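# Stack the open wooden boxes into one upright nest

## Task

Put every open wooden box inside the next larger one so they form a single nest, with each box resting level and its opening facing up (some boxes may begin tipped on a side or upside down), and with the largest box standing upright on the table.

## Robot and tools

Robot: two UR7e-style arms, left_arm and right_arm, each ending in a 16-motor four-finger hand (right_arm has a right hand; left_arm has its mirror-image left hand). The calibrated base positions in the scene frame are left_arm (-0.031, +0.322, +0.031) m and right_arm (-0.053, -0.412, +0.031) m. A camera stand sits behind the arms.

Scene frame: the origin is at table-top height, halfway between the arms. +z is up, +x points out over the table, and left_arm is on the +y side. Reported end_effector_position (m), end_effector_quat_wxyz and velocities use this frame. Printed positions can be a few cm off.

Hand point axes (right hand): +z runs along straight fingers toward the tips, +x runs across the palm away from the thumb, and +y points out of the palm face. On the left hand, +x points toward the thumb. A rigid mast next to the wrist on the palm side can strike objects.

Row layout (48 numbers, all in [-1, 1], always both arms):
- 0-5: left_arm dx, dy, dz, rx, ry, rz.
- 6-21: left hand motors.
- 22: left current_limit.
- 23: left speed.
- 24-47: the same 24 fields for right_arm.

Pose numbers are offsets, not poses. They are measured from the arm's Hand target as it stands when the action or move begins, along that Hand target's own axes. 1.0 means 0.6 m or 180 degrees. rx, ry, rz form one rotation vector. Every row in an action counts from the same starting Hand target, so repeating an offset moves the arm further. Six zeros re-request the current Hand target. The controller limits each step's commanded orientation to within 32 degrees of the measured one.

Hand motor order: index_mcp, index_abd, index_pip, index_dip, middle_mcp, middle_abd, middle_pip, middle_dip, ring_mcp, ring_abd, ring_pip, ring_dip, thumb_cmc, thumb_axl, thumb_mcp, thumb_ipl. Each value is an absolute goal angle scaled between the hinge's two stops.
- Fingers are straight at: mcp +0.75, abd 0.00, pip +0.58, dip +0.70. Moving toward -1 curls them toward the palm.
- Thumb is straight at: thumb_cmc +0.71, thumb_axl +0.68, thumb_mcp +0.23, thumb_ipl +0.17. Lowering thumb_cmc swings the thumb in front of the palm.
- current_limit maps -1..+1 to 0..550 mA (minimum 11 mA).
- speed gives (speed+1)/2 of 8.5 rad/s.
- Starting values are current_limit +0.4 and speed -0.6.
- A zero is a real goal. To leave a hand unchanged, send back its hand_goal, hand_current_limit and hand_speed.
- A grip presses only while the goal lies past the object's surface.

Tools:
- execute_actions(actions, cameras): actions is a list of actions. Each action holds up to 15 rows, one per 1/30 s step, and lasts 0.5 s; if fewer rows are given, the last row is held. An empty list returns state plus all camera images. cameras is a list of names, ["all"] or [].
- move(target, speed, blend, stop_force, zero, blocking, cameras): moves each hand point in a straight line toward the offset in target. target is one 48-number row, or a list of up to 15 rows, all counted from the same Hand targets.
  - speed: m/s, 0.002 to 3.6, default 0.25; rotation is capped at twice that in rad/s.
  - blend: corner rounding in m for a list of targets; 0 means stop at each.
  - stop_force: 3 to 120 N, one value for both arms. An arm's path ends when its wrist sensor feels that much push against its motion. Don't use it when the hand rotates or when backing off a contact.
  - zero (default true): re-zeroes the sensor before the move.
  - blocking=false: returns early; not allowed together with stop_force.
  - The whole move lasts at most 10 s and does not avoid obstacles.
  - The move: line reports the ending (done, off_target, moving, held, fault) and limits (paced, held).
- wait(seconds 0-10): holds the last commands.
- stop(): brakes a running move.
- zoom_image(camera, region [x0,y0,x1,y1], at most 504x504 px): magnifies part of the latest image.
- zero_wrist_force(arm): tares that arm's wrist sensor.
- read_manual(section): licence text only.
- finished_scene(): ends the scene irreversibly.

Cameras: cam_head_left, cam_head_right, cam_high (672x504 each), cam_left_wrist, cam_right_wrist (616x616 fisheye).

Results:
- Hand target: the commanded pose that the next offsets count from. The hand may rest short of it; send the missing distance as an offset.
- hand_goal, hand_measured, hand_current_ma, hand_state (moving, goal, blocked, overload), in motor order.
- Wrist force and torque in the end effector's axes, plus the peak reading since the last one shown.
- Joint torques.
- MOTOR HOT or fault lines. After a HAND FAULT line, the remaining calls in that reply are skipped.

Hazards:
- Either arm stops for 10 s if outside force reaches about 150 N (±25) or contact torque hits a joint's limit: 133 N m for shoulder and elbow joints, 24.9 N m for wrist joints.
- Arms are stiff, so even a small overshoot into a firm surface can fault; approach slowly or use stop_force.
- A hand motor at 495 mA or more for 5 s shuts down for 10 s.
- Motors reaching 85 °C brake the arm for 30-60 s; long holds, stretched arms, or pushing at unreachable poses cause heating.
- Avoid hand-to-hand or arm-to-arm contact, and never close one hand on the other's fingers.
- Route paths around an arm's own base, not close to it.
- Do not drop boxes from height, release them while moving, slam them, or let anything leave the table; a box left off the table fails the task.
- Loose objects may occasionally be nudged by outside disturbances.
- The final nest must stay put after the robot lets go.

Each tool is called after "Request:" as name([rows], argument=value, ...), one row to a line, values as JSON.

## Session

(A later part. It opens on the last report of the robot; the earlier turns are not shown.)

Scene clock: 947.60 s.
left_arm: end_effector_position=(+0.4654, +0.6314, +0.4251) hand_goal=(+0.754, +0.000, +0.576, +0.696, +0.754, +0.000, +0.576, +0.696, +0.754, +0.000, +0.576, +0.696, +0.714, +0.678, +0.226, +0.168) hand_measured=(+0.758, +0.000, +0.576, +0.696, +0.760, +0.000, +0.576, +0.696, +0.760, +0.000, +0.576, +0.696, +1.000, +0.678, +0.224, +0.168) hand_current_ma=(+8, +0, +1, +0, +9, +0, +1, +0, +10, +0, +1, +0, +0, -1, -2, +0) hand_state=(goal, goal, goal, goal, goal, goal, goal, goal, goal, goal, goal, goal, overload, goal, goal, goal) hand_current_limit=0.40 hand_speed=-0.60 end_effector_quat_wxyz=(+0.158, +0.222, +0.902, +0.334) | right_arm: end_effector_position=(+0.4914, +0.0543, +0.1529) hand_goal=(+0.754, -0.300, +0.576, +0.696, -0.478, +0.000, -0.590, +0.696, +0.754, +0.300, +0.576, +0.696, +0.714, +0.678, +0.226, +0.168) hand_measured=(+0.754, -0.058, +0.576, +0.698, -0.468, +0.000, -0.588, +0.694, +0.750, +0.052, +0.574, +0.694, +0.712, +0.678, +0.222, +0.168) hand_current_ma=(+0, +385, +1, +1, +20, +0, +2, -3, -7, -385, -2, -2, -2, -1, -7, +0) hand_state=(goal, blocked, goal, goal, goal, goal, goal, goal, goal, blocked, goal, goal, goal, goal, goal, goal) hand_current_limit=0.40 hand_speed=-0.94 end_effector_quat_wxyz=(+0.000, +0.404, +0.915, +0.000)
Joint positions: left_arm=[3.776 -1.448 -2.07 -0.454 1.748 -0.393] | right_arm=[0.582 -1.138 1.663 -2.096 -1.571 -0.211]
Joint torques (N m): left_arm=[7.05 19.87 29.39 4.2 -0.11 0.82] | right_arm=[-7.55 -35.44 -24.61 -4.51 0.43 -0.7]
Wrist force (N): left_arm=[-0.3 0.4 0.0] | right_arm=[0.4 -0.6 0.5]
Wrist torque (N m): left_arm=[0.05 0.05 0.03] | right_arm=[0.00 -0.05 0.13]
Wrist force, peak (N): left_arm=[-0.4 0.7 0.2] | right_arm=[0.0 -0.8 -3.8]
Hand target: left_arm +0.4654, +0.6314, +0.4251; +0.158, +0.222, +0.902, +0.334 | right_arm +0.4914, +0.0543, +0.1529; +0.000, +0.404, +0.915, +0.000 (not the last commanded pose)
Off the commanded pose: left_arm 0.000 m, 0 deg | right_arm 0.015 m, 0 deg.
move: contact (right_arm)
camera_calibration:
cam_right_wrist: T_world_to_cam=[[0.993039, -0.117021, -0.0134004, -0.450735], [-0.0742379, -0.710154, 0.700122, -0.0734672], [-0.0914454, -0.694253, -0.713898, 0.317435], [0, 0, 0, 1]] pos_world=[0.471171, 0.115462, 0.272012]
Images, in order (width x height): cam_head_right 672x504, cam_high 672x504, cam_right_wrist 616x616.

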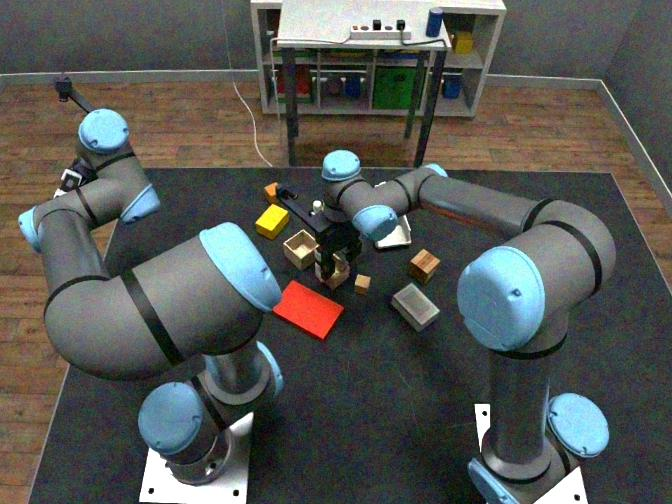

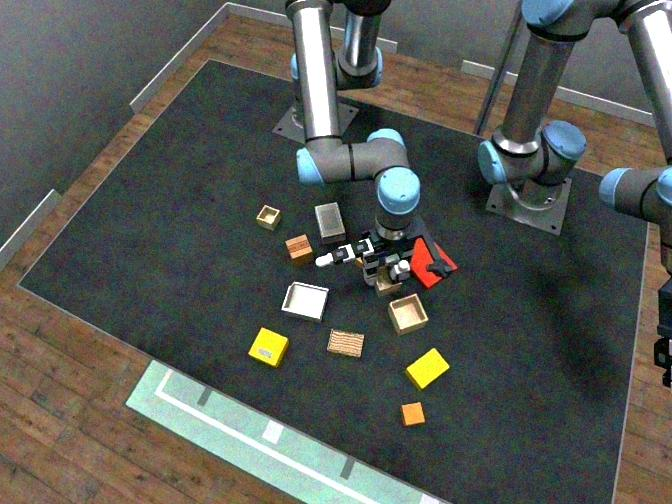

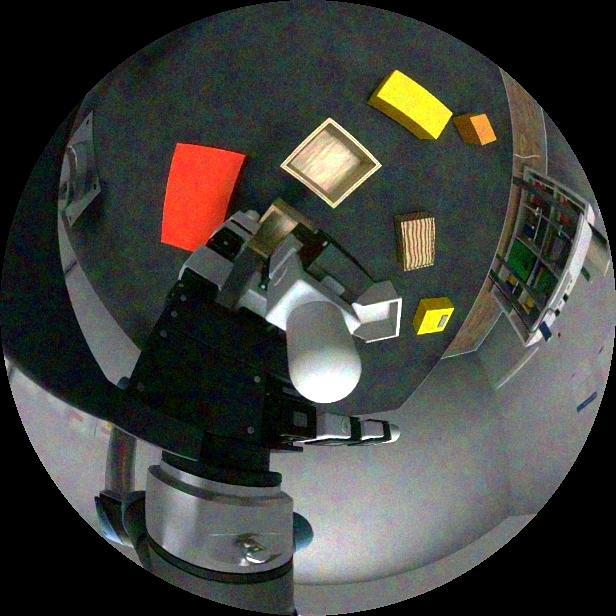

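Request:
move([
  [0,0,0,0,0,0,0.754,0,0.576,0.696,0.754,0,0.576,0.696,0.754,0,0.576,0.696,0.714,0.678,0.226,0.168,0.4,-0.6,0,0,0,0,0,0,0.754,0.08,0.576,0.696,-0.479,0,-0.591,0.696,0.754,-0.08,0.576,0.696,0.714,0.678,0.226,0.168,0.4,-0.95],
  [0,0,0,0,0,0,0.754,0,0.576,0.696,0.754,0,0.576,0.696,0.754,0,0.576,0.696,0.714,0.678,0.226,0.168,0.4,-0.6,0,0,-0.1667,0,0,0,0.754,-0.1,0.576,0.696,0.754,0.1,0.576,0.696,-0.479,0,-0.591,0.696,0.714,0.678,0.226,0.168,0.4,-0.8],
  [0,0,0,0,0,0,0.754,0,0.576,0.696,0.754,0,0.576,0.696,0.754,0,0.576,0.696,0.714,0.678,0.226,0.168,0.4,-0.6,0.0373,-0.0004,-0.1667,0,0,0,0.754,-0.1,0.576,0.696,0.754,0.1,0.576,0.696,-0.479,0,-0.591,0.696,0.714,0.678,0.226,0.168,0.4,-0.8],
], speed=0.15, cameras=["cam_right_wrist","cam_high","cam_head_right"])

Request:
zoom_image(camera="cam_right_wrist", region=[200, 110, 400, 310])

Scene clock: 987.37 s.
left_arm: end_effector_position=(+0.4654, +0.6314, +0.4251) hand_goal=(+0.754, +0.000, +0.576, +0.696, +0.754, +0.000, +0.576, +0.696, +0.754, +0.000, +0.576, +0.696, +0.714, +0.678, +0.226, +0.168) hand_measured=(+0.758, +0.000, +0.576, +0.696, +0.760, +0.000, +0.576, +0.696, +0.760, +0.000, +0.576, +0.696, +1.000, +0.678, +0.224, +0.168) hand_current_ma=(+8, +0, +1, +0, +9, +0, +1, +0, +10, +0, +1, +0, +0, -1, -2, +0) hand_state=(goal, goal, goal, goal, goal, goal, goal, goal, goal, goal, goal, goal, overload, goal, goal, goal) hand_current_limit=0.40 hand_speed=-0.60 end_effector_quat_wxyz=(+0.158, +0.222, +0.902, +0.334) | right_arm: end_effector_position=(+0.4760, +0.0708, +0.2529) hand_goal=(+0.754, -0.100, +0.576, +0.696, +0.754, +0.100, +0.576, +0.696, -0.478, +0.000, -0.590, +0.696, +0.714, +0.678, +0.226, +0.168) hand_measured=(+0.756, -0.094, +0.576, +0.698, +0.742, +0.094, +0.568, +0.694, -0.456, -0.004, -0.586, +0.694, +0.712, +0.678, +0.222, +0.168) hand_current_ma=(+1, +8, +1, +1, -25, -8, -11, -3, +51, -3, +7, -2, -2, -1, -7, +0) hand_state=(goal, goal, goal, goal, goal, goal, goal, goal, blocked, goal, goal, goal, goal, goal, goal, goal) hand_current_limit=0.40 hand_speed=-0.80 end_effector_quat_wxyz=(+0.000, +0.404, +0.915, +0.000)
Joint positions: left_arm=[3.776 -1.448 -2.07 -0.454 1.748 -0.393] | right_arm=[0.618 -1.231 1.518 -1.859 -1.571 -0.175]
Joint torques (N m): left_arm=[6.6 20.58 29.92 4.01 -0.1 0.56] | right_arm=[-10.34 -29.01 -29.04 -0.09 1.25 -1.54]
Wrist force (N): left_arm=[-0.2 0.6 0.3] | right_arm=[0.2 -0.7 0.1]
Wrist torque (N m): left_arm=[0.05 0.04 0.03] | right_arm=[0.02 0.00 0.01]
Wrist force, peak (N): left_arm=[-0.4 0.5 0.6] | right_arm=[0.1 -0.9 2.0]
Hand target: left_arm +0.4654, +0.6314, +0.4251; +0.158, +0.222, +0.902, +0.334 | right_arm +0.4761, +0.0707, +0.2529; +0.000, +0.404, +0.915, +0.000
Off the commanded pose: left_arm 0.000 m, 0 deg | right_arm 0.000 m, 0 deg.
move: done
camera_calibration:
cam_right_wrist: T_world_to_cam=[[0.993055, -0.116888, -0.0134059, -0.432094], [-0.0741459, -0.710219, 0.700065, -0.132924], [-0.0913502, -0.694209, -0.713953, 0.398835], [0, 0, 0, 1]] pos_world=[0.455671, 0.131962, 0.372012]
Images, in order (width x height): cam_head_right 672x504, cam_high 672x504, cam_right_wrist 616x616.

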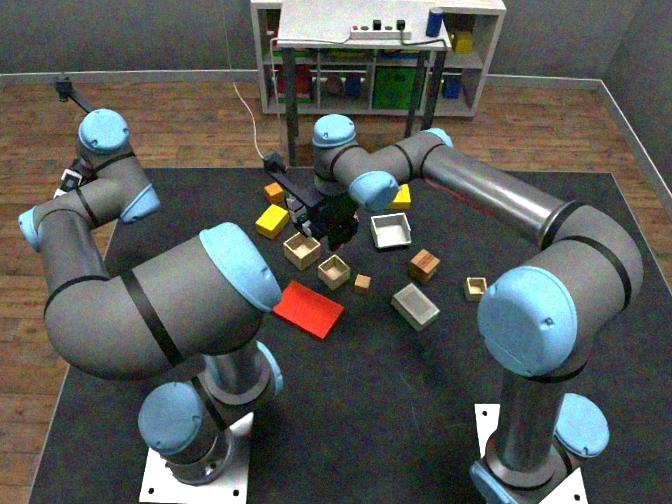

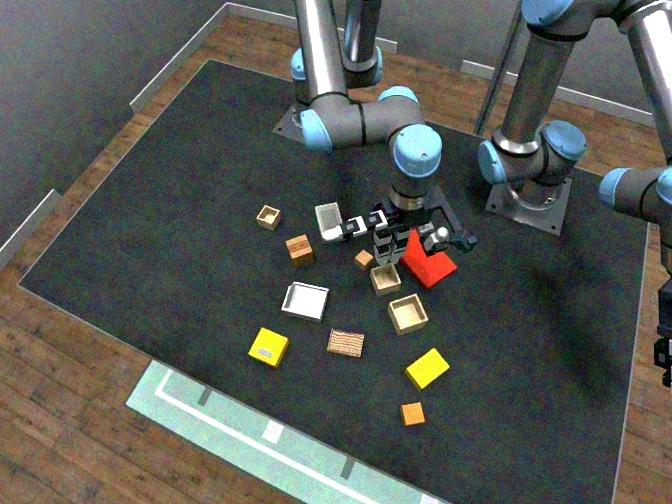

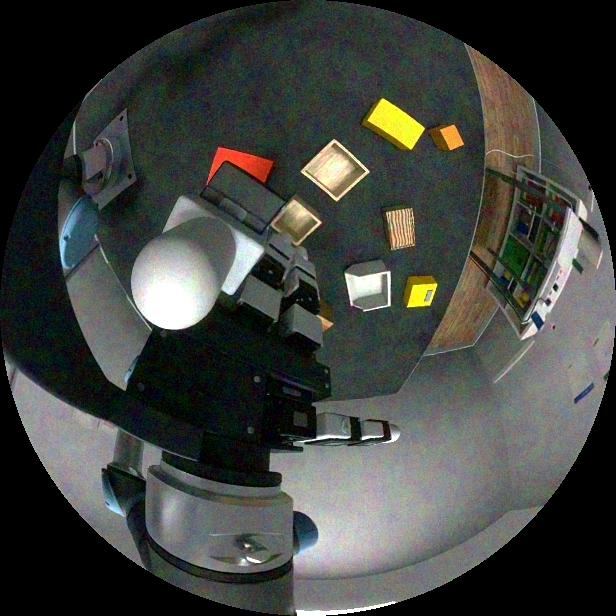

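Scaled by 2.520 from the camera's 616x616 image, which has a finer 880x880 frame.

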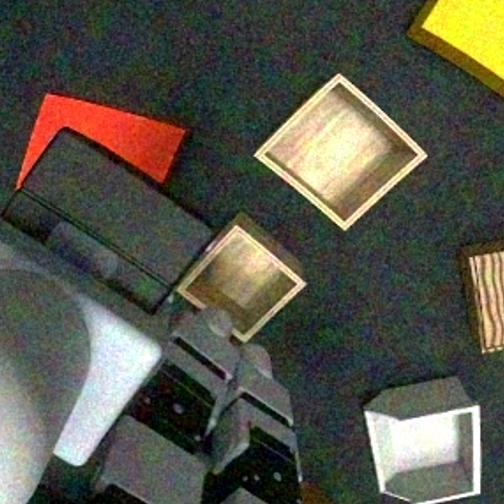

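Request:
move(target=[0,0,0,0,0,0,0.754,0,0.576,0.696,0.754,0,0.576,0.696,0.754,0,0.576,0.696,0.714,0.678,0.226,0.168,0.4,-0.6,-0.0098,-0.0112,0.0882,0,0,0.015,0.754,-0.11,0.576,0.696,0.754,0.11,0.576,0.696,-0.479,0,-0.591,0.696,0.714,0.678,0.226,0.168,0.4,-0.8], speed=0.15, cameras=["cam_right_wrist"])

Request:
zoom_image(camera="cam_right_wrist", region=[240, 170, 360, 290])

Scene clock: 1016.20 s.
left_arm: end_effector_position=(+0.4654, +0.6314, +0.4251) hand_goal=(+0.754, +0.000, +0.576, +0.696, +0.754, +0.000, +0.576, +0.696, +0.754, +0.000, +0.576, +0.696, +0.714, +0.678, +0.226, +0.168) hand_measured=(+0.758, +0.000, +0.576, +0.696, +0.760, +0.000, +0.576, +0.696, +0.760, +0.000, +0.576, +0.696, +1.000, +0.678, +0.224, +0.168) hand_current_ma=(+8, +0, +1, +0, +9, +0, +1, +0, +10, +0, +1, +0, +0, -1, -2, +0) hand_state=(goal, goal, goal, goal, goal, goal, goal, goal, goal, goal, goal, goal, overload, goal, goal, goal) hand_current_limit=0.40 hand_speed=-0.60 end_effector_quat_wxyz=(+0.158, +0.222, +0.902, +0.334) | right_arm: end_effector_position=(+0.4752, +0.0618, +0.2000) hand_goal=(+0.754, -0.110, +0.576, +0.696, +0.754, +0.110, +0.576, +0.696, -0.478, +0.000, -0.590, +0.696, +0.714, +0.678, +0.226, +0.168) hand_measured=(+0.756, -0.094, +0.576, +0.698, +0.742, +0.094, +0.568, +0.694, -0.458, -0.004, -0.586, +0.694, +0.712, +0.678, +0.222, +0.168) hand_current_ma=(+1, +28, +1, +1, -25, -28, -11, -3, +45, -3, +7, -2, -2, -1, -7, +0) hand_state=(goal, goal, goal, goal, goal, goal, goal, goal, goal, goal, goal, goal, goal, goal, goal, goal) hand_current_limit=0.40 hand_speed=-0.80 end_effector_quat_wxyz=(+0.000, +0.426, +0.905, +0.000)
Joint positions: left_arm=[3.776 -1.448 -2.07 -0.454 1.748 -0.393] | right_arm=[0.613 -1.2 1.62 -1.99 -1.571 -0.133]
Joint torques (N m): left_arm=[6.87 20.06 29.17 4.06 0.06 0.52] | right_arm=[4.17 -41.31 -18.37 -2.76 -1.28 -0.57]
Wrist force (N): left_arm=[-0.3 0.3 0.1] | right_arm=[0.0 -1.0 0.3]
Wrist torque (N m): left_arm=[0.02 0.06 0.03] | right_arm=[-0.05 0.01 0.08]
Wrist force, peak (N): left_arm=[-0.6 0.6 0.3] | right_arm=[0.1 -1.0 1.4]
Hand target: left_arm +0.4654, +0.6314, +0.4251; +0.158, +0.222, +0.902, +0.334 | right_arm +0.4751, +0.0618, +0.1999; +0.000, +0.426, +0.905, +0.000
Off the commanded pose: left_arm 0.000 m, 0 deg | right_arm 0.000 m, 0 deg.
move: done
camera_calibration:
cam_right_wrist: T_world_to_cam=[[0.986406, -0.163769, -0.0135278, -0.42706], [-0.107587, -0.705845, 0.700148, -0.0868236], [-0.124211, -0.689175, -0.713869, 0.369955], [0, 0, 0, 1]] pos_world=[0.457866, 0.123741, 0.319112]
Images, in order (width x height): cam_right_wrist 616x616.

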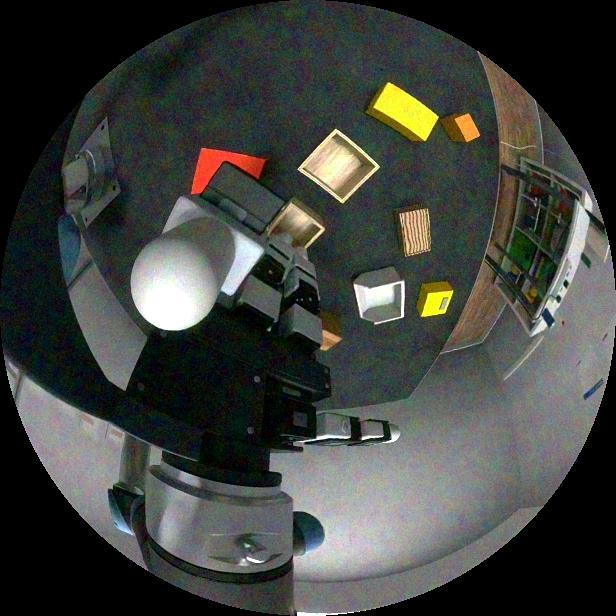

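Scaled by 4.200 from the camera's 616x616 image, which has a finer 880x880 frame.

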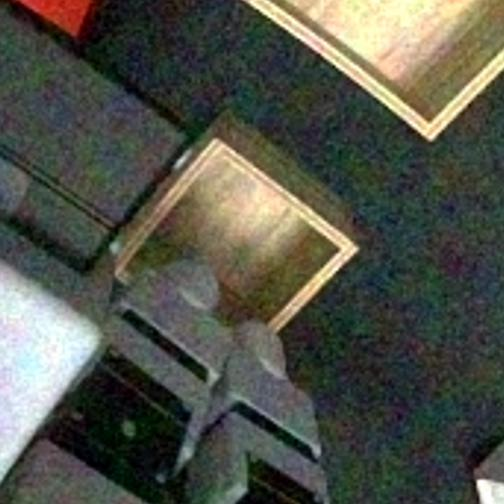

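Request:
move(target=[0,0,0,0,0,0,0.754,0,0.576,0.696,0.754,0,0.576,0.696,0.754,0,0.576,0.696,0.714,0.678,0.226,0.168,0.4,-0.6,0,0.001,0.0767,0,0,0,0.754,-0.11,0.576,0.696,0.754,0.11,0.576,0.696,-0.479,0,-0.591,0.696,0.714,0.678,0.226,0.168,0.4,-0.8], speed=0.04, stop_force=3.5, cameras=["cam_right_wrist","cam_head_right","cam_high"])

Request:
zoom_image(camera="cam_right_wrist", region=[240, 170, 360, 290])

Request:
zoom_image(camera="cam_head_right", region=[290, 220, 370, 300])

Scene clock: 1030.33 s.
left_arm: end_effector_position=(+0.4654, +0.6314, +0.4251) hand_goal=(+0.754, +0.000, +0.576, +0.696, +0.754, +0.000, +0.576, +0.696, +0.754, +0.000, +0.576, +0.696, +0.714, +0.678, +0.226, +0.168) hand_measured=(+0.758, +0.000, +0.576, +0.696, +0.760, +0.000, +0.576, +0.696, +0.760, +0.000, +0.576, +0.696, +1.000, +0.678, +0.224, +0.168) hand_current_ma=(+8, +0, +1, +0, +9, +0, +1, +0, +10, +0, +1, +0, +0, -1, -2, +0) hand_state=(goal, goal, goal, goal, goal, goal, goal, goal, goal, goal, goal, goal, overload, goal, goal, goal) hand_current_limit=0.40 hand_speed=-0.60 end_effector_quat_wxyz=(+0.158, +0.222, +0.902, +0.334) | right_arm: end_effector_position=(+0.4756, +0.0622, +0.1539) hand_goal=(+0.754, -0.110, +0.576, +0.696, +0.754, +0.110, +0.576, +0.696, -0.478, +0.000, -0.590, +0.696, +0.714, +0.678, +0.226, +0.168) hand_measured=(+0.756, -0.094, +0.576, +0.698, +0.742, +0.094, +0.568, +0.694, -0.458, -0.004, -0.586, +0.694, +0.712, +0.678, +0.222, +0.168) hand_current_ma=(+1, +27, +1, +1, -25, -28, -11, -3, +45, -3, +7, -2, -2, -1, -7, +0) hand_state=(goal, goal, goal, goal, goal, goal, goal, goal, goal, goal, goal, goal, goal, goal, goal, goal) hand_current_limit=0.40 hand_speed=-0.80 end_effector_quat_wxyz=(+0.000, +0.426, +0.905, +0.000)
Joint positions: left_arm=[3.776 -1.448 -2.07 -0.454 1.748 -0.393] | right_arm=[0.613 -1.149 1.677 -2.099 -1.571 -0.133]
Joint torques (N m): left_arm=[6.97 19.47 29.2 4.11 0 0.58] | right_arm=[9.51 -44.86 -27.68 -0.06 0.1 0.64]
Wrist force (N): left_arm=[-0.3 0.2 0.2] | right_arm=[0.1 -0.5 0.2]
Wrist torque (N m): left_arm=[0.00 0.05 0.04] | right_arm=[0.03 0.00 0.10]
Wrist force, peak (N): left_arm=[-0.4 0.8 0.3] | right_arm=[0.2 -1.1 0.3]
Hand target: left_arm +0.4654, +0.6314, +0.4251; +0.158, +0.222, +0.902, +0.334 | right_arm +0.4756, +0.0622, +0.1539; +0.000, +0.426, +0.905, +0.000
Off the commanded pose: left_arm 0.000 m, 0 deg | right_arm 0.000 m, 0 deg.
move: done
camera_calibration:
cam_right_wrist: T_world_to_cam=[[0.98643, -0.163632, -0.0134078, -0.428058], [-0.107583, -0.705912, 0.700082, -0.0541257], [-0.124021, -0.689139, -0.713937, 0.337368], [0, 0, 0, 1]] pos_world=[0.458266, 0.124241, 0.273012]
Images, in order (width x height): cam_head_right 672x504, cam_high 672x504, cam_right_wrist 616x616.

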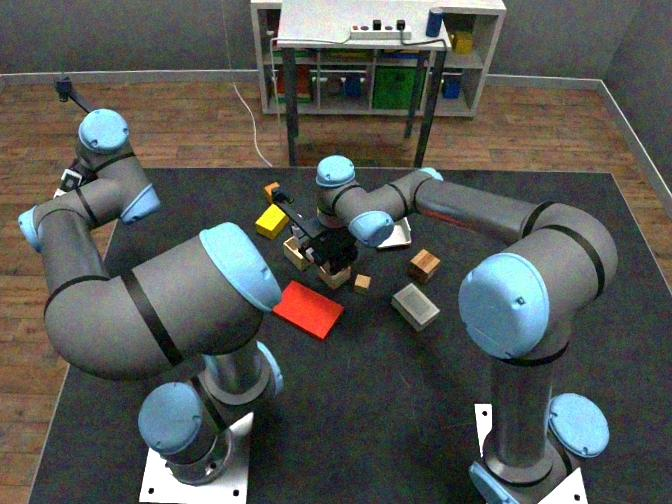

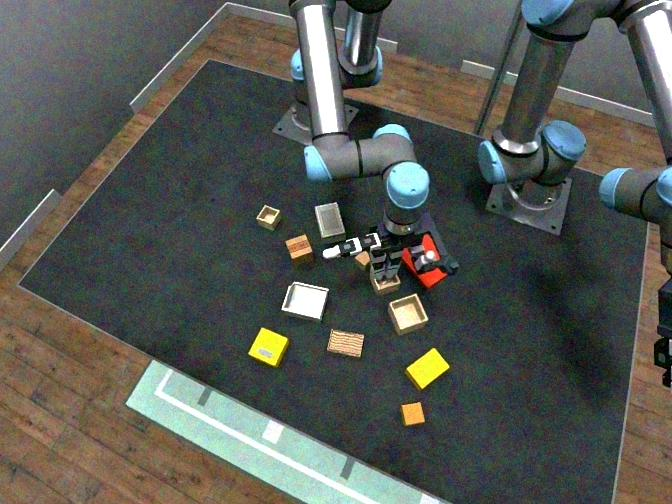

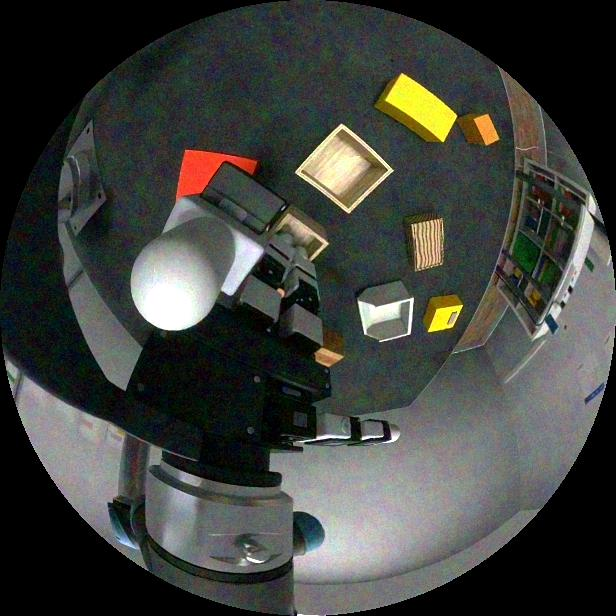

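Scaled by 4.200 from the camera's 616x616 image, which has a finer 880x880 frame.

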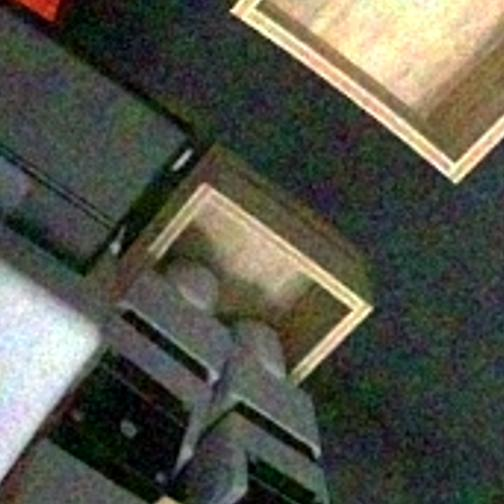

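Scaled by 6.300.

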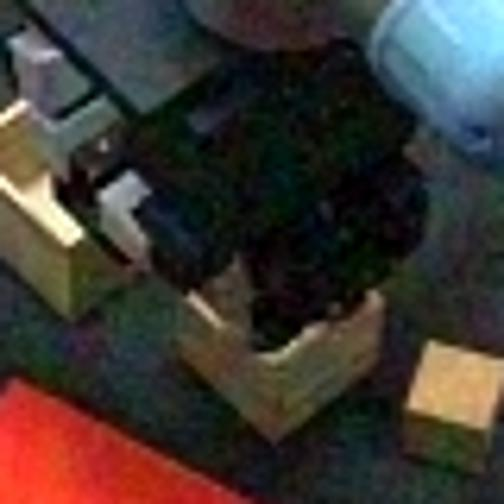

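Request:
move([
  [0,0,0,0,0,0,0.754,0,0.576,0.696,0.754,0,0.576,0.696,0.754,0,0.576,0.696,0.714,0.678,0.226,0.168,0.4,-0.6,0,0,0,0,0,0,0.754,0.15,0.576,0.696,0.754,-0.15,0.576,0.696,-0.479,0,-0.591,0.696,0.714,0.678,0.226,0.168,0.4,-0.93],
  [0,0,0,0,0,0,0.754,0,0.576,0.696,0.754,0,0.576,0.696,0.754,0,0.576,0.696,0.714,0.678,0.226,0.168,0.4,-0.6,0,0,-0.05,0,0,0,0.754,0.15,0.576,0.696,0.754,-0.15,0.576,0.696,-0.479,0,-0.591,0.696,0.714,0.678,0.226,0.168,0.4,-0.93],
], speed=0.05, cameras=["cam_right_wrist","cam_head_right"])

Request:
zoom_image(camera="cam_right_wrist", region=[240, 170, 360, 290])

Request:
zoom_image(camera="cam_head_right", region=[290, 220, 370, 300])

Scene clock: 1038.30 s.
left_arm: end_effector_position=(+0.4654, +0.6314, +0.4251) hand_goal=(+0.754, +0.000, +0.576, +0.696, +0.754, +0.000, +0.576, +0.696, +0.754, +0.000, +0.576, +0.696, +0.714, +0.678, +0.226, +0.168) hand_measured=(+0.758, +0.000, +0.576, +0.696, +0.760, +0.000, +0.576, +0.696, +0.760, +0.000, +0.576, +0.696, +1.000, +0.678, +0.224, +0.168) hand_current_ma=(+8, +0, +1, +0, +9, +0, +1, +0, +10, +0, +1, +0, +0, -1, -2, +0) hand_state=(goal, goal, goal, goal, goal, goal, goal, goal, goal, goal, goal, goal, overload, goal, goal, goal) hand_current_limit=0.40 hand_speed=-0.60 end_effector_quat_wxyz=(+0.158, +0.222, +0.902, +0.334) | right_arm: end_effector_position=(+0.4756, +0.0622, +0.1840) hand_goal=(+0.754, +0.150, +0.576, +0.696, +0.754, -0.150, +0.576, +0.696, -0.478, +0.000, -0.590, +0.696, +0.714, +0.678, +0.226, +0.168) hand_measured=(+0.754, -0.066, +0.576, +0.698, +0.750, +0.066, +0.574, +0.694, -0.458, -0.004, -0.586, +0.694, +0.712, +0.678, +0.222, +0.168) hand_current_ma=(+1, -385, +1, +1, -5, +385, -3, -3, +45, -3, +7, -2, -2, -1, -7, +0) hand_state=(goal, blocked, goal, goal, goal, blocked, goal, goal, goal, goal, goal, goal, goal, goal, goal, goal) hand_current_limit=0.40 hand_speed=-0.93 end_effector_quat_wxyz=(+0.000, +0.426, +0.905, +0.000)
Joint positions: left_arm=[3.776 -1.448 -2.07 -0.454 1.748 -0.393] | right_arm=[0.613 -1.183 1.64 -2.028 -1.571 -0.133]
Joint torques (N m): left_arm=[7.02 18.73 29.8 4.25 0.1 0.44] | right_arm=[9.55 -30.99 -14.83 -4.51 1.33 0.61]
Wrist force (N): left_arm=[-0.3 0.1 0.1] | right_arm=[0.2 -1.0 0.8]
Wrist torque (N m): left_arm=[-0.01 0.05 0.04] | right_arm=[-0.07 -0.02 0.10]
Wrist force, peak (N): left_arm=[-0.2 0.7 0.4] | right_arm=[-0.1 -0.7 1.2]
Hand target: left_arm +0.4654, +0.6314, +0.4251; +0.158, +0.222, +0.902, +0.334 | right_arm +0.4756, +0.0622, +0.1839; +0.000, +0.426, +0.905, +0.000
Off the commanded pose: left_arm 0.000 m, 0 deg | right_arm 0.000 m, 0 deg.
move: done
camera_calibration:
cam_right_wrist: T_world_to_cam=[[0.986432, -0.163635, -0.013269, -0.427697], [-0.107691, -0.705952, 0.700025, -0.0751269], [-0.123916, -0.689098, -0.713995, 0.358822], [0, 0, 0, 1]] pos_world=[0.458267, 0.124241, 0.303113]
Images, in order (width x height): cam_head_right 672x504, cam_right_wrist 616x616.

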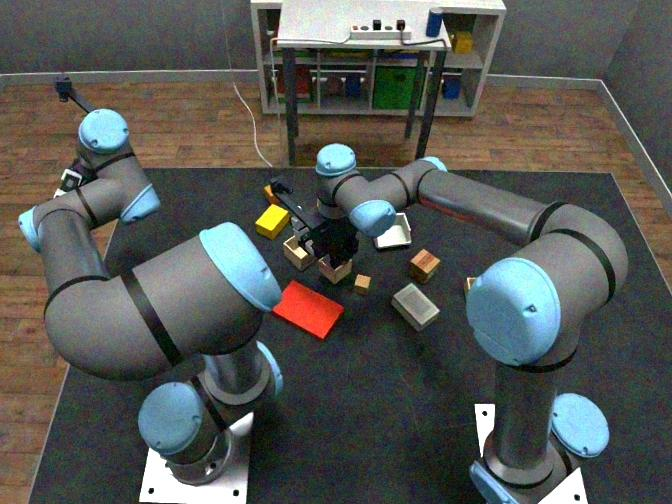

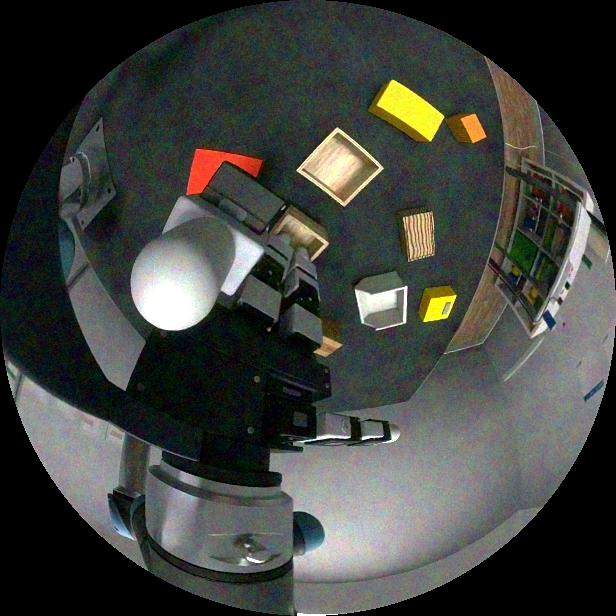

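Scaled by 4.200 from the camera's 616x616 image, which has a finer 880x880 frame.

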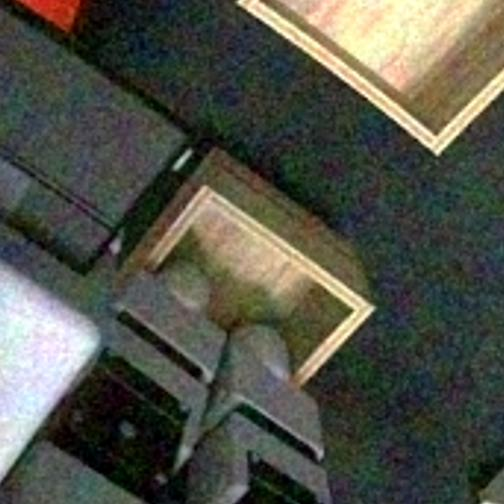

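Scaled by 6.300.

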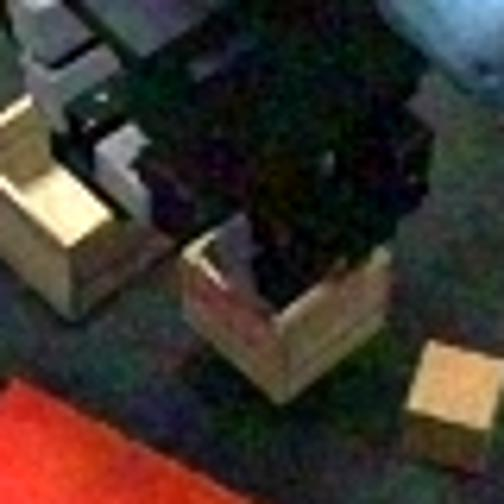

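Request:
zoom_image(camera="cam_right_wrist", region=[285, 115, 395, 225])

Scaled by 4.582 from the camera's 616x616 image, which has a finer 880x880 frame.

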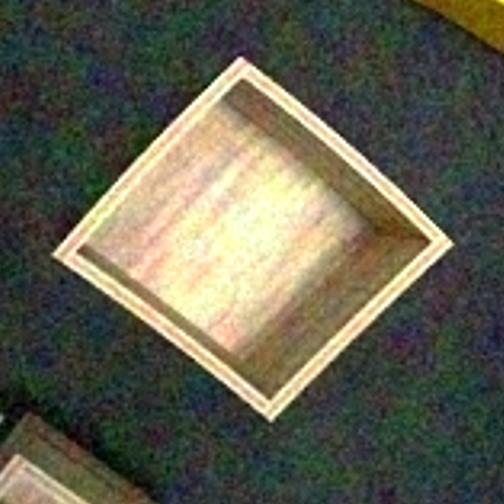

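Request:
move([
  [0,0,0,0,0,0,0.754,0,0.576,0.696,0.754,0,0.576,0.696,0.754,0,0.576,0.696,0.714,0.678,0.226,0.168,0.4,-0.6,0,0,-0.08,0,0,0,0.754,0.15,0.576,0.696,0.754,-0.15,0.576,0.696,-0.479,0,-0.591,0.696,0.714,0.678,0.226,0.168,0.4,-0.93],
  [0,0,0,0,0,0,0.754,0,0.576,0.696,0.754,0,0.576,0.696,0.754,0,0.576,0.696,0.714,0.678,0.226,0.168,0.4,-0.6,0.0384,0.1845,-0.0751,0,0,-0.0106,0.754,0.15,0.576,0.696,0.754,-0.15,0.576,0.696,-0.479,0,-0.591,0.696,0.714,0.678,0.226,0.168,0.4,-0.93],
], speed=0.12, blend=[0.02, 0], cameras=["cam_right_wrist","cam_head_right","cam_high"])

Request:
zoom_image(camera="cam_right_wrist", region=[240, 170, 360, 290])

Request:
zoom_image(camera="cam_high", region=[360, 250, 460, 350])

Request:
zoom_image(camera="cam_head_right", region=[260, 200, 360, 300])

Scene clock: 1066.80 s.
left_arm: end_effector_position=(+0.4654, +0.6314, +0.4251) hand_goal=(+0.754, +0.000, +0.576, +0.696, +0.754, +0.000, +0.576, +0.696, +0.754, +0.000, +0.576, +0.696, +0.714, +0.678, +0.226, +0.168) hand_measured=(+0.758, +0.000, +0.576, +0.696, +0.760, +0.000, +0.576, +0.696, +0.760, +0.000, +0.576, +0.696, +1.000, +0.678, +0.224, +0.168) hand_current_ma=(+8, +0, +1, +0, +9, +0, +1, +0, +10, +0, +1, +0, +0, -1, -2, +0) hand_state=(goal, goal, goal, goal, goal, goal, goal, goal, goal, goal, goal, goal, overload, goal, goal, goal) hand_current_limit=0.40 hand_speed=-0.60 end_effector_quat_wxyz=(+0.158, +0.222, +0.902, +0.334) | right_arm: end_effector_position=(+0.5460, +0.1506, +0.2290) hand_goal=(+0.754, +0.150, +0.576, +0.696, +0.754, -0.150, +0.576, +0.696, -0.478, +0.000, -0.590, +0.696, +0.714, +0.678, +0.226, +0.168) hand_measured=(+0.754, -0.066, +0.576, +0.698, +0.750, +0.066, +0.574, +0.694, -0.458, -0.004, -0.586, +0.694, +0.712, +0.678, +0.222, +0.168) hand_current_ma=(+0, -385, +1, +1, -4, +385, -3, -3, +45, -3, +7, -2, -2, -1, -7, +0) hand_state=(goal, blocked, goal, goal, goal, blocked, goal, goal, goal, goal, goal, goal, goal, goal, goal, goal) hand_current_limit=0.40 hand_speed=-0.93 end_effector_quat_wxyz=(+0.000, +0.411, +0.912, +0.000)
Joint positions: left_arm=[3.776 -1.448 -2.07 -0.454 1.748 -0.393] | right_arm=[0.661 -0.962 1.176 -1.785 -1.571 -0.118]
Joint torques (N m): left_arm=[6.14 19.68 29.16 4.1 0.23 0.51] | right_arm=[-10.62 -38.4 -30.89 -3.76 -1.46 0.06]
Wrist force (N): left_arm=[-0.3 0.3 0.0] | right_arm=[0.3 -0.8 0.3]
Wrist torque (N m): left_arm=[0.04 0.04 0.04] | right_arm=[-0.02 -0.03 -0.01]
Wrist force, peak (N): left_arm=[-0.5 0.7 0.2] | right_arm=[0.1 -0.8 1.8]
Hand target: left_arm +0.4654, +0.6314, +0.4251; +0.158, +0.222, +0.902, +0.334 | right_arm +0.5461, +0.1505, +0.2290; +0.000, +0.411, +0.912, +0.000
Off the commanded pose: left_arm 0.000 m, 0 deg | right_arm 0.000 m, 0 deg.
move: done
camera_calibration:
cam_right_wrist: T_world_to_cam=[[0.991336, -0.130657, -0.0134907, -0.489609], [-0.0839429, -0.709181, 0.700011, -0.0491152], [-0.101028, -0.692814, -0.714004, 0.448647], [0, 0, 0, 1]] pos_world=[0.52657, 0.212027, 0.348112]
Images, in order (width x height): cam_head_right 672x504, cam_high 672x504, cam_right_wrist 616x616.

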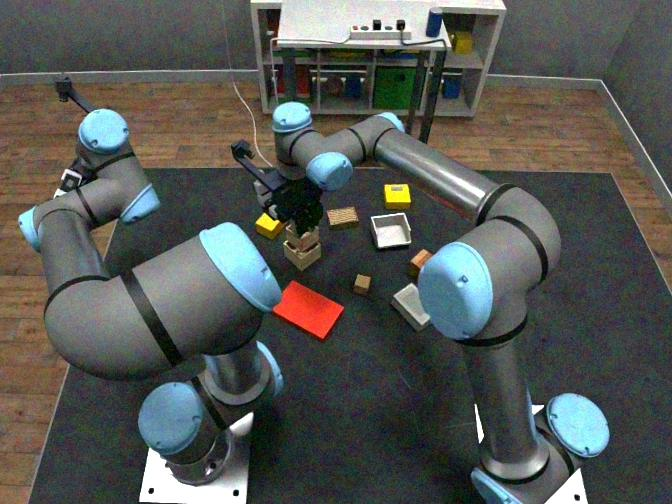

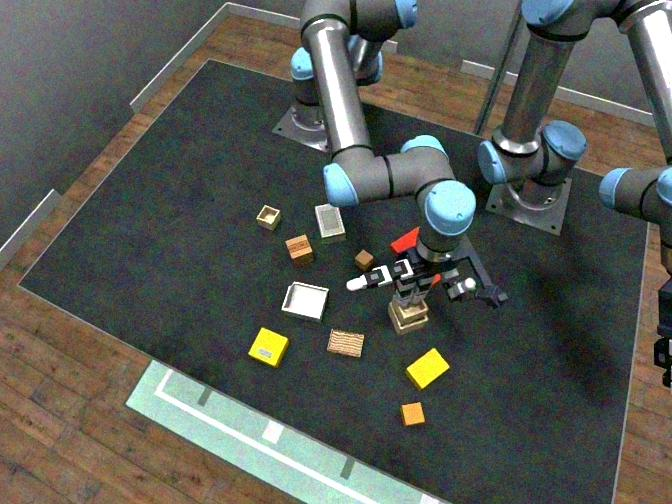

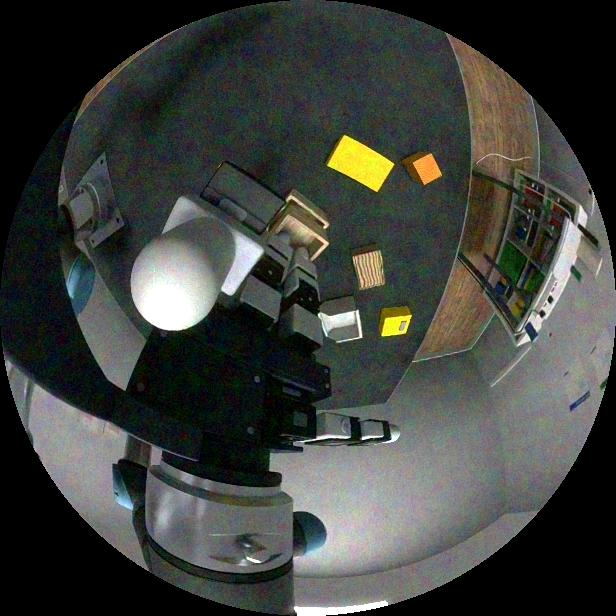

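Scaled by 4.200 from the camera's 616x616 image, which has a finer 880x880 frame.

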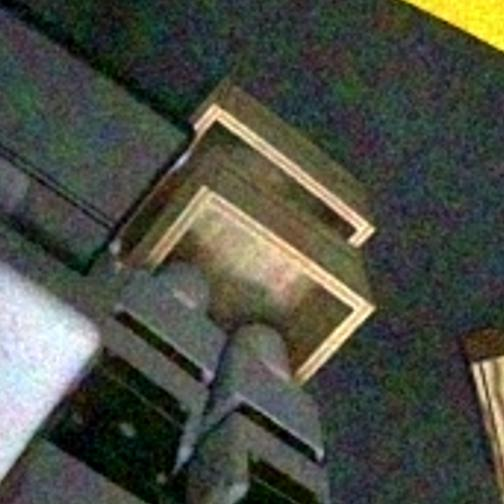

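Scaled by 5.040.

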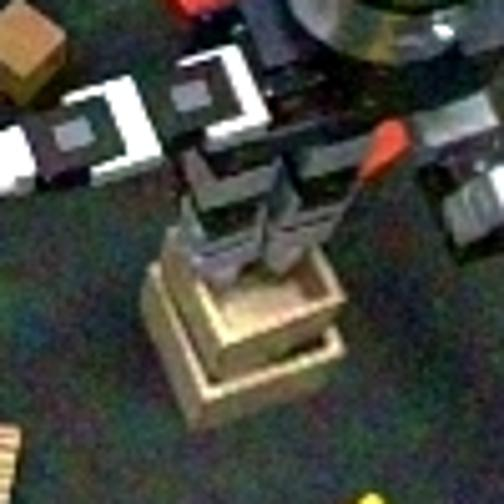

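Scaled by 5.040.

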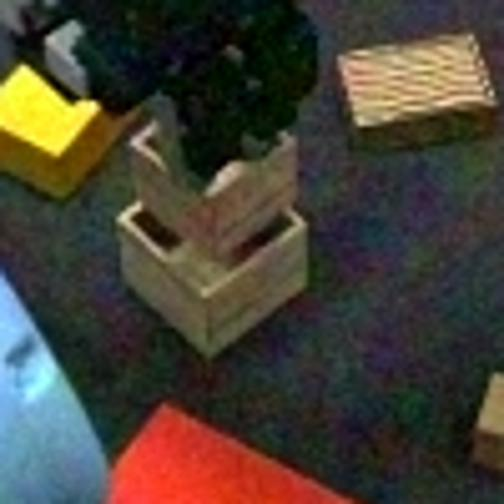

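Request:
move(target=[0,0,0,0,0,0,0.754,0,0.576,0.696,0.754,0,0.576,0.696,0.754,0,0.576,0.696,0.714,0.678,0.226,0.168,0.4,-0.6,0.0022,-0.0037,0.0,0,0,0,0.754,0.15,0.576,0.696,0.754,-0.15,0.576,0.696,-0.479,0,-0.591,0.696,0.714,0.678,0.226,0.168,0.4,-0.93], speed=0.1, cameras=[])

Request:
move(target=[0,0,0,0,0,0,0.754,0,0.576,0.696,0.754,0,0.576,0.696,0.754,0,0.576,0.696,0.714,0.678,0.226,0.168,0.4,-0.6,0,0,0.12,0,0,0,0.754,0.15,0.576,0.696,0.754,-0.15,0.576,0.696,-0.479,0,-0.591,0.696,0.714,0.678,0.226,0.168,0.4,-0.93], speed=0.03, stop_force=3, cameras=["cam_right_wrist","cam_head_right","cam_high"])

Request:
zoom_image(camera="cam_right_wrist", region=[240, 170, 360, 290])

Request:
zoom_image(camera="cam_high", region=[360, 250, 460, 350])

Request:
zoom_image(camera="cam_head_right", region=[260, 200, 360, 300])

Scene clock: 1097.90 s.
left_arm: end_effector_position=(+0.4654, +0.6314, +0.4251) hand_goal=(+0.754, +0.000, +0.576, +0.696, +0.754, +0.000, +0.576, +0.696, +0.754, +0.000, +0.576, +0.696, +0.714, +0.678, +0.226, +0.168) hand_measured=(+0.758, +0.000, +0.576, +0.696, +0.760, +0.000, +0.576, +0.696, +0.760, +0.000, +0.576, +0.696, +1.000, +0.678, +0.224, +0.168) hand_current_ma=(+8, +0, +1, +0, +9, +0, +1, +0, +10, +0, +1, +0, +0, -1, -2, +0) hand_state=(goal, goal, goal, goal, goal, goal, goal, goal, goal, goal, goal, goal, overload, goal, goal, goal) hand_current_limit=0.40 hand_speed=-0.60 end_effector_quat_wxyz=(+0.158, +0.222, +0.902, +0.334) | right_arm: end_effector_position=(+0.5436, +0.1500, +0.2290) hand_goal=(+0.754, +0.150, +0.576, +0.696, +0.754, -0.150, +0.576, +0.696, -0.478, +0.000, -0.590, +0.696, +0.714, +0.678, +0.226, +0.168) hand_measured=(+0.754, -0.066, +0.576, +0.698, +0.750, +0.066, +0.574, +0.694, -0.458, -0.004, -0.586, +0.694, +0.712, +0.678, +0.222, +0.168) hand_current_ma=(+0, -385, +1, +1, -4, +385, -3, -3, +45, -3, +7, -2, -2, -1, -7, +0) hand_state=(goal, blocked, goal, goal, goal, blocked, goal, goal, goal, goal, goal, goal, goal, goal, goal, goal) hand_current_limit=0.40 hand_speed=-0.93 end_effector_quat_wxyz=(+0.000, +0.411, +0.912, +0.000)
Joint positions: left_arm=[3.776 -1.448 -2.07 -0.454 1.748 -0.393] | right_arm=[0.662 -0.968 1.185 -1.788 -1.571 -0.117]
Joint torques (N m): left_arm=[5.45 19.69 30.05 4.06 0.14 0.44] | right_arm=[9.98 -47.67 -24.74 -3.71 -1.73 1.01]
Wrist force (N): left_arm=[-0.4 0.4 0.1] | right_arm=[0.1 -0.7 0.7]
Wrist torque (N m): left_arm=[0.03 0.06 0.02] | right_arm=[-0.03 -0.01 -0.03]
Wrist force, peak (N): left_arm=[-0.6 0.5 0.2] | right_arm=[0.6 -0.9 0.4]
Hand target: left_arm +0.4654, +0.6314, +0.4251; +0.158, +0.222, +0.902, +0.334 | right_arm +0.5436, +0.1500, +0.2290; +0.000, +0.411, +0.912, +0.000
Off the commanded pose: left_arm 0.000 m, 0 deg | right_arm 0.000 m, 0 deg.
move: done
No camera images: "cameras" was empty.

Scene clock: 1099.53 s.
left_arm: end_effector_position=(+0.4654, +0.6314, +0.4251) hand_goal=(+0.754, +0.000, +0.576, +0.696, +0.754, +0.000, +0.576, +0.696, +0.754, +0.000, +0.576, +0.696, +0.714, +0.678, +0.226, +0.168) hand_measured=(+0.758, +0.000, +0.576, +0.696, +0.760, +0.000, +0.576, +0.696, +0.760, +0.000, +0.576, +0.696, +1.000, +0.678, +0.224, +0.168) hand_current_ma=(+8, +0, +1, +0, +9, +0, +1, +0, +10, +0, +1, +0, +0, -1, -2, +0) hand_state=(goal, goal, goal, goal, goal, goal, goal, goal, goal, goal, goal, goal, overload, goal, goal, goal) hand_current_limit=0.40 hand_speed=-0.60 end_effector_quat_wxyz=(+0.158, +0.222, +0.902, +0.334) | right_arm: end_effector_position=(+0.5436, +0.1501, +0.2127) hand_goal=(+0.754, +0.150, +0.576, +0.696, +0.754, -0.150, +0.576, +0.696, -0.478, +0.000, -0.590, +0.696, +0.714, +0.678, +0.226, +0.168) hand_measured=(+0.754, -0.066, +0.576, +0.698, +0.750, +0.062, +0.574, +0.694, -0.458, -0.004, -0.586, +0.694, +0.712, +0.678, +0.222, +0.168) hand_current_ma=(-1, -385, +1, +1, -5, +385, -3, -3, +45, -3, +7, -2, -2, -1, -7, +0) hand_state=(goal, blocked, goal, goal, goal, blocked, goal, goal, goal, goal, goal, goal, goal, goal, goal, goal) hand_current_limit=0.40 hand_speed=-0.93 end_effector_quat_wxyz=(+0.000, +0.411, +0.912, +0.000)
Joint positions: left_arm=[3.776 -1.448 -2.07 -0.454 1.748 -0.393] | right_arm=[0.662 -0.958 1.212 -1.825 -1.571 -0.117]
Joint torques (N m): left_arm=[5.65 19.97 29 3.91 0.05 0.67] | right_arm=[1.95 -54.03 -16.23 -4.33 -1.95 0.43]
Wrist force (N): left_arm=[-0.3 0.5 0.4] | right_arm=[0.1 -0.8 0.4]
Wrist torque (N m): left_arm=[0.01 0.06 0.03] | right_arm=[-0.01 -0.01 -0.03]
Wrist force, peak (N): left_arm=[-0.5 0.5 0.3] | right_arm=[2.5 -0.1 -6.6]
Hand target: left_arm +0.4654, +0.6314, +0.4251; +0.158, +0.222, +0.902, +0.334 | right_arm +0.5436, +0.1500, +0.2127; +0.000, +0.411, +0.912, +0.000 (not the last commanded pose)
Off the commanded pose: left_arm 0.000 m, 0 deg | right_arm 0.056 m, 0 deg.
move: contact (right_arm)
camera_calibration:
cam_right_wrist: T_world_to_cam=[[0.991328, -0.130721, -0.0134118, -0.487537], [-0.0840297, -0.709071, 0.700112, -0.0383434], [-0.10103, -0.692914, -0.713907, 0.43634], [0, 0, 0, 1]] pos_world=[0.52417, 0.211427, 0.331812]
Images, in order (width x height): cam_head_right 672x504, cam_high 672x504, cam_right_wrist 616x616.

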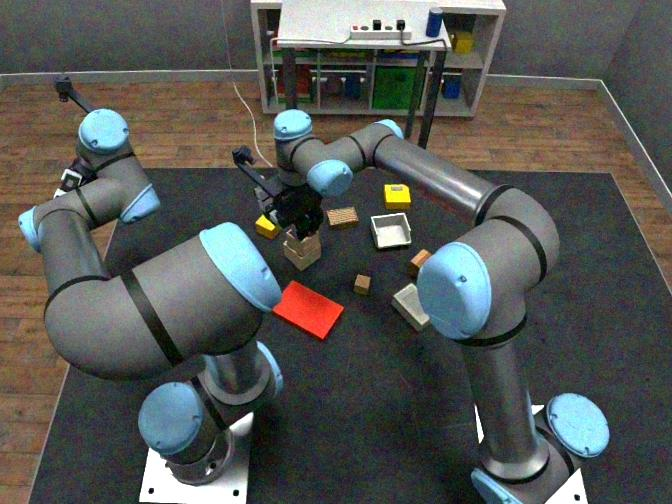

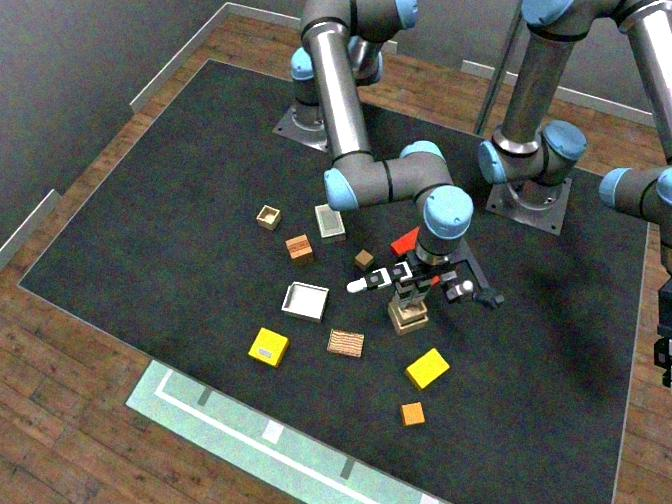

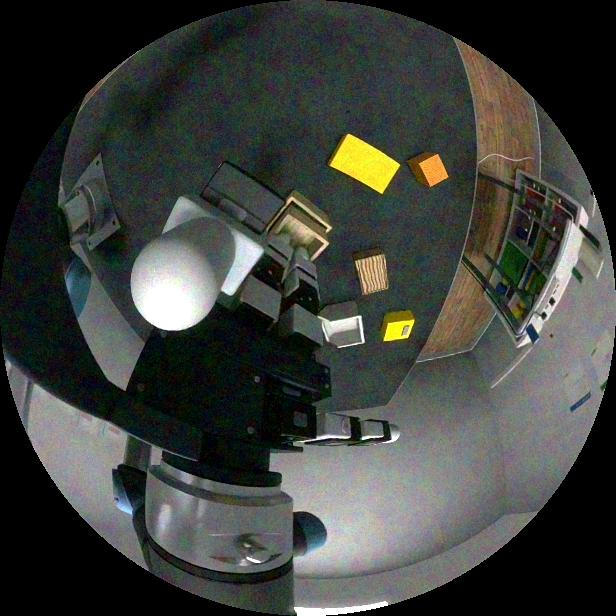

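Scaled by 4.200 from the camera's 616x616 image, which has a finer 880x880 frame.

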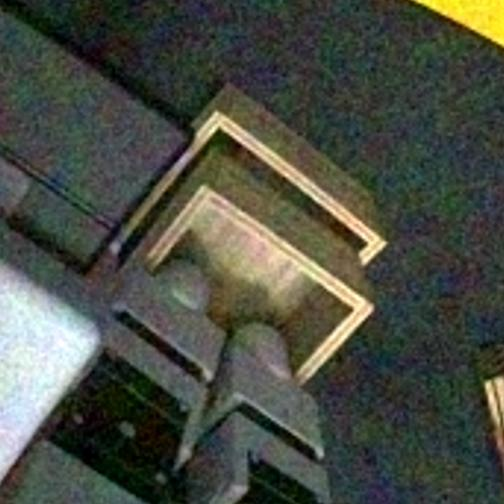

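Scaled by 5.040.

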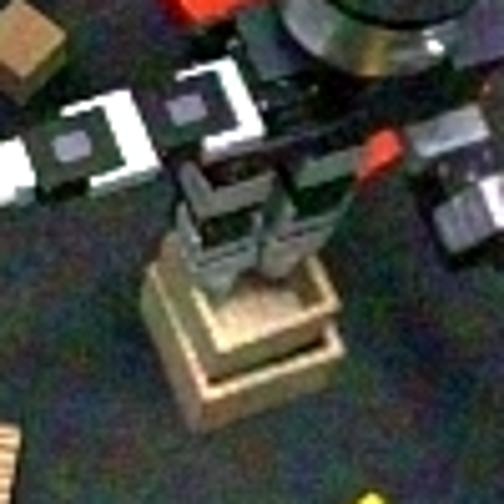

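Scaled by 5.040.

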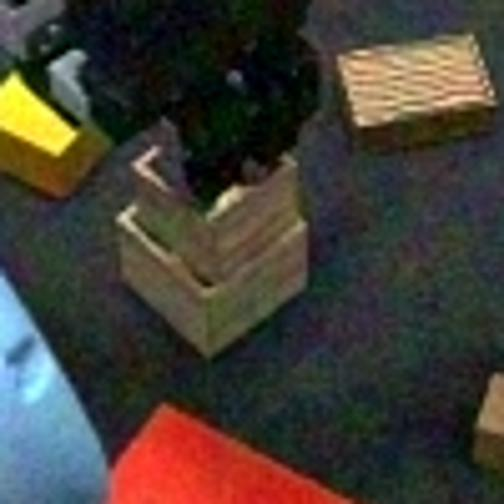

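Request:
zoom_image(camera="cam_head_right", region=[275, 222, 335, 277])

Request:
zoom_image(camera="cam_high", region=[380, 285, 440, 340])

Request:
zoom_image(camera="cam_right_wrist", region=[265, 185, 340, 265])

Scaled by 8.400.

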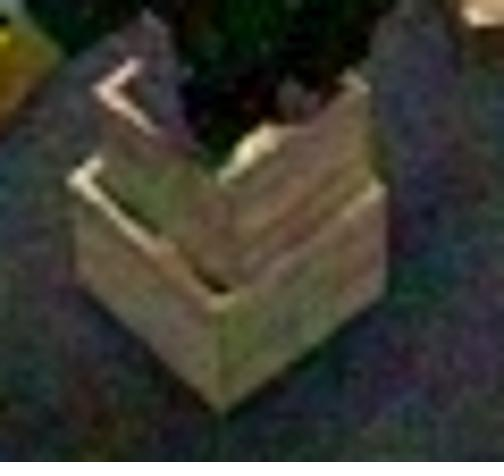

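Scaled by 8.400.

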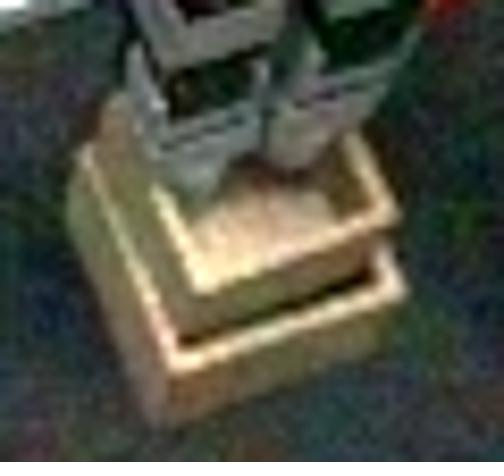

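Scaled by 6.300 from the camera's 616x616 image, which has a finer 880x880 frame.

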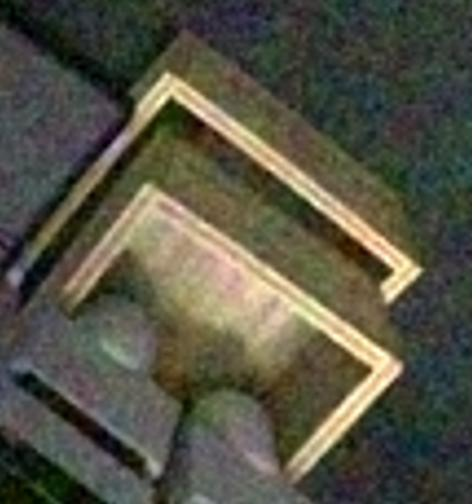

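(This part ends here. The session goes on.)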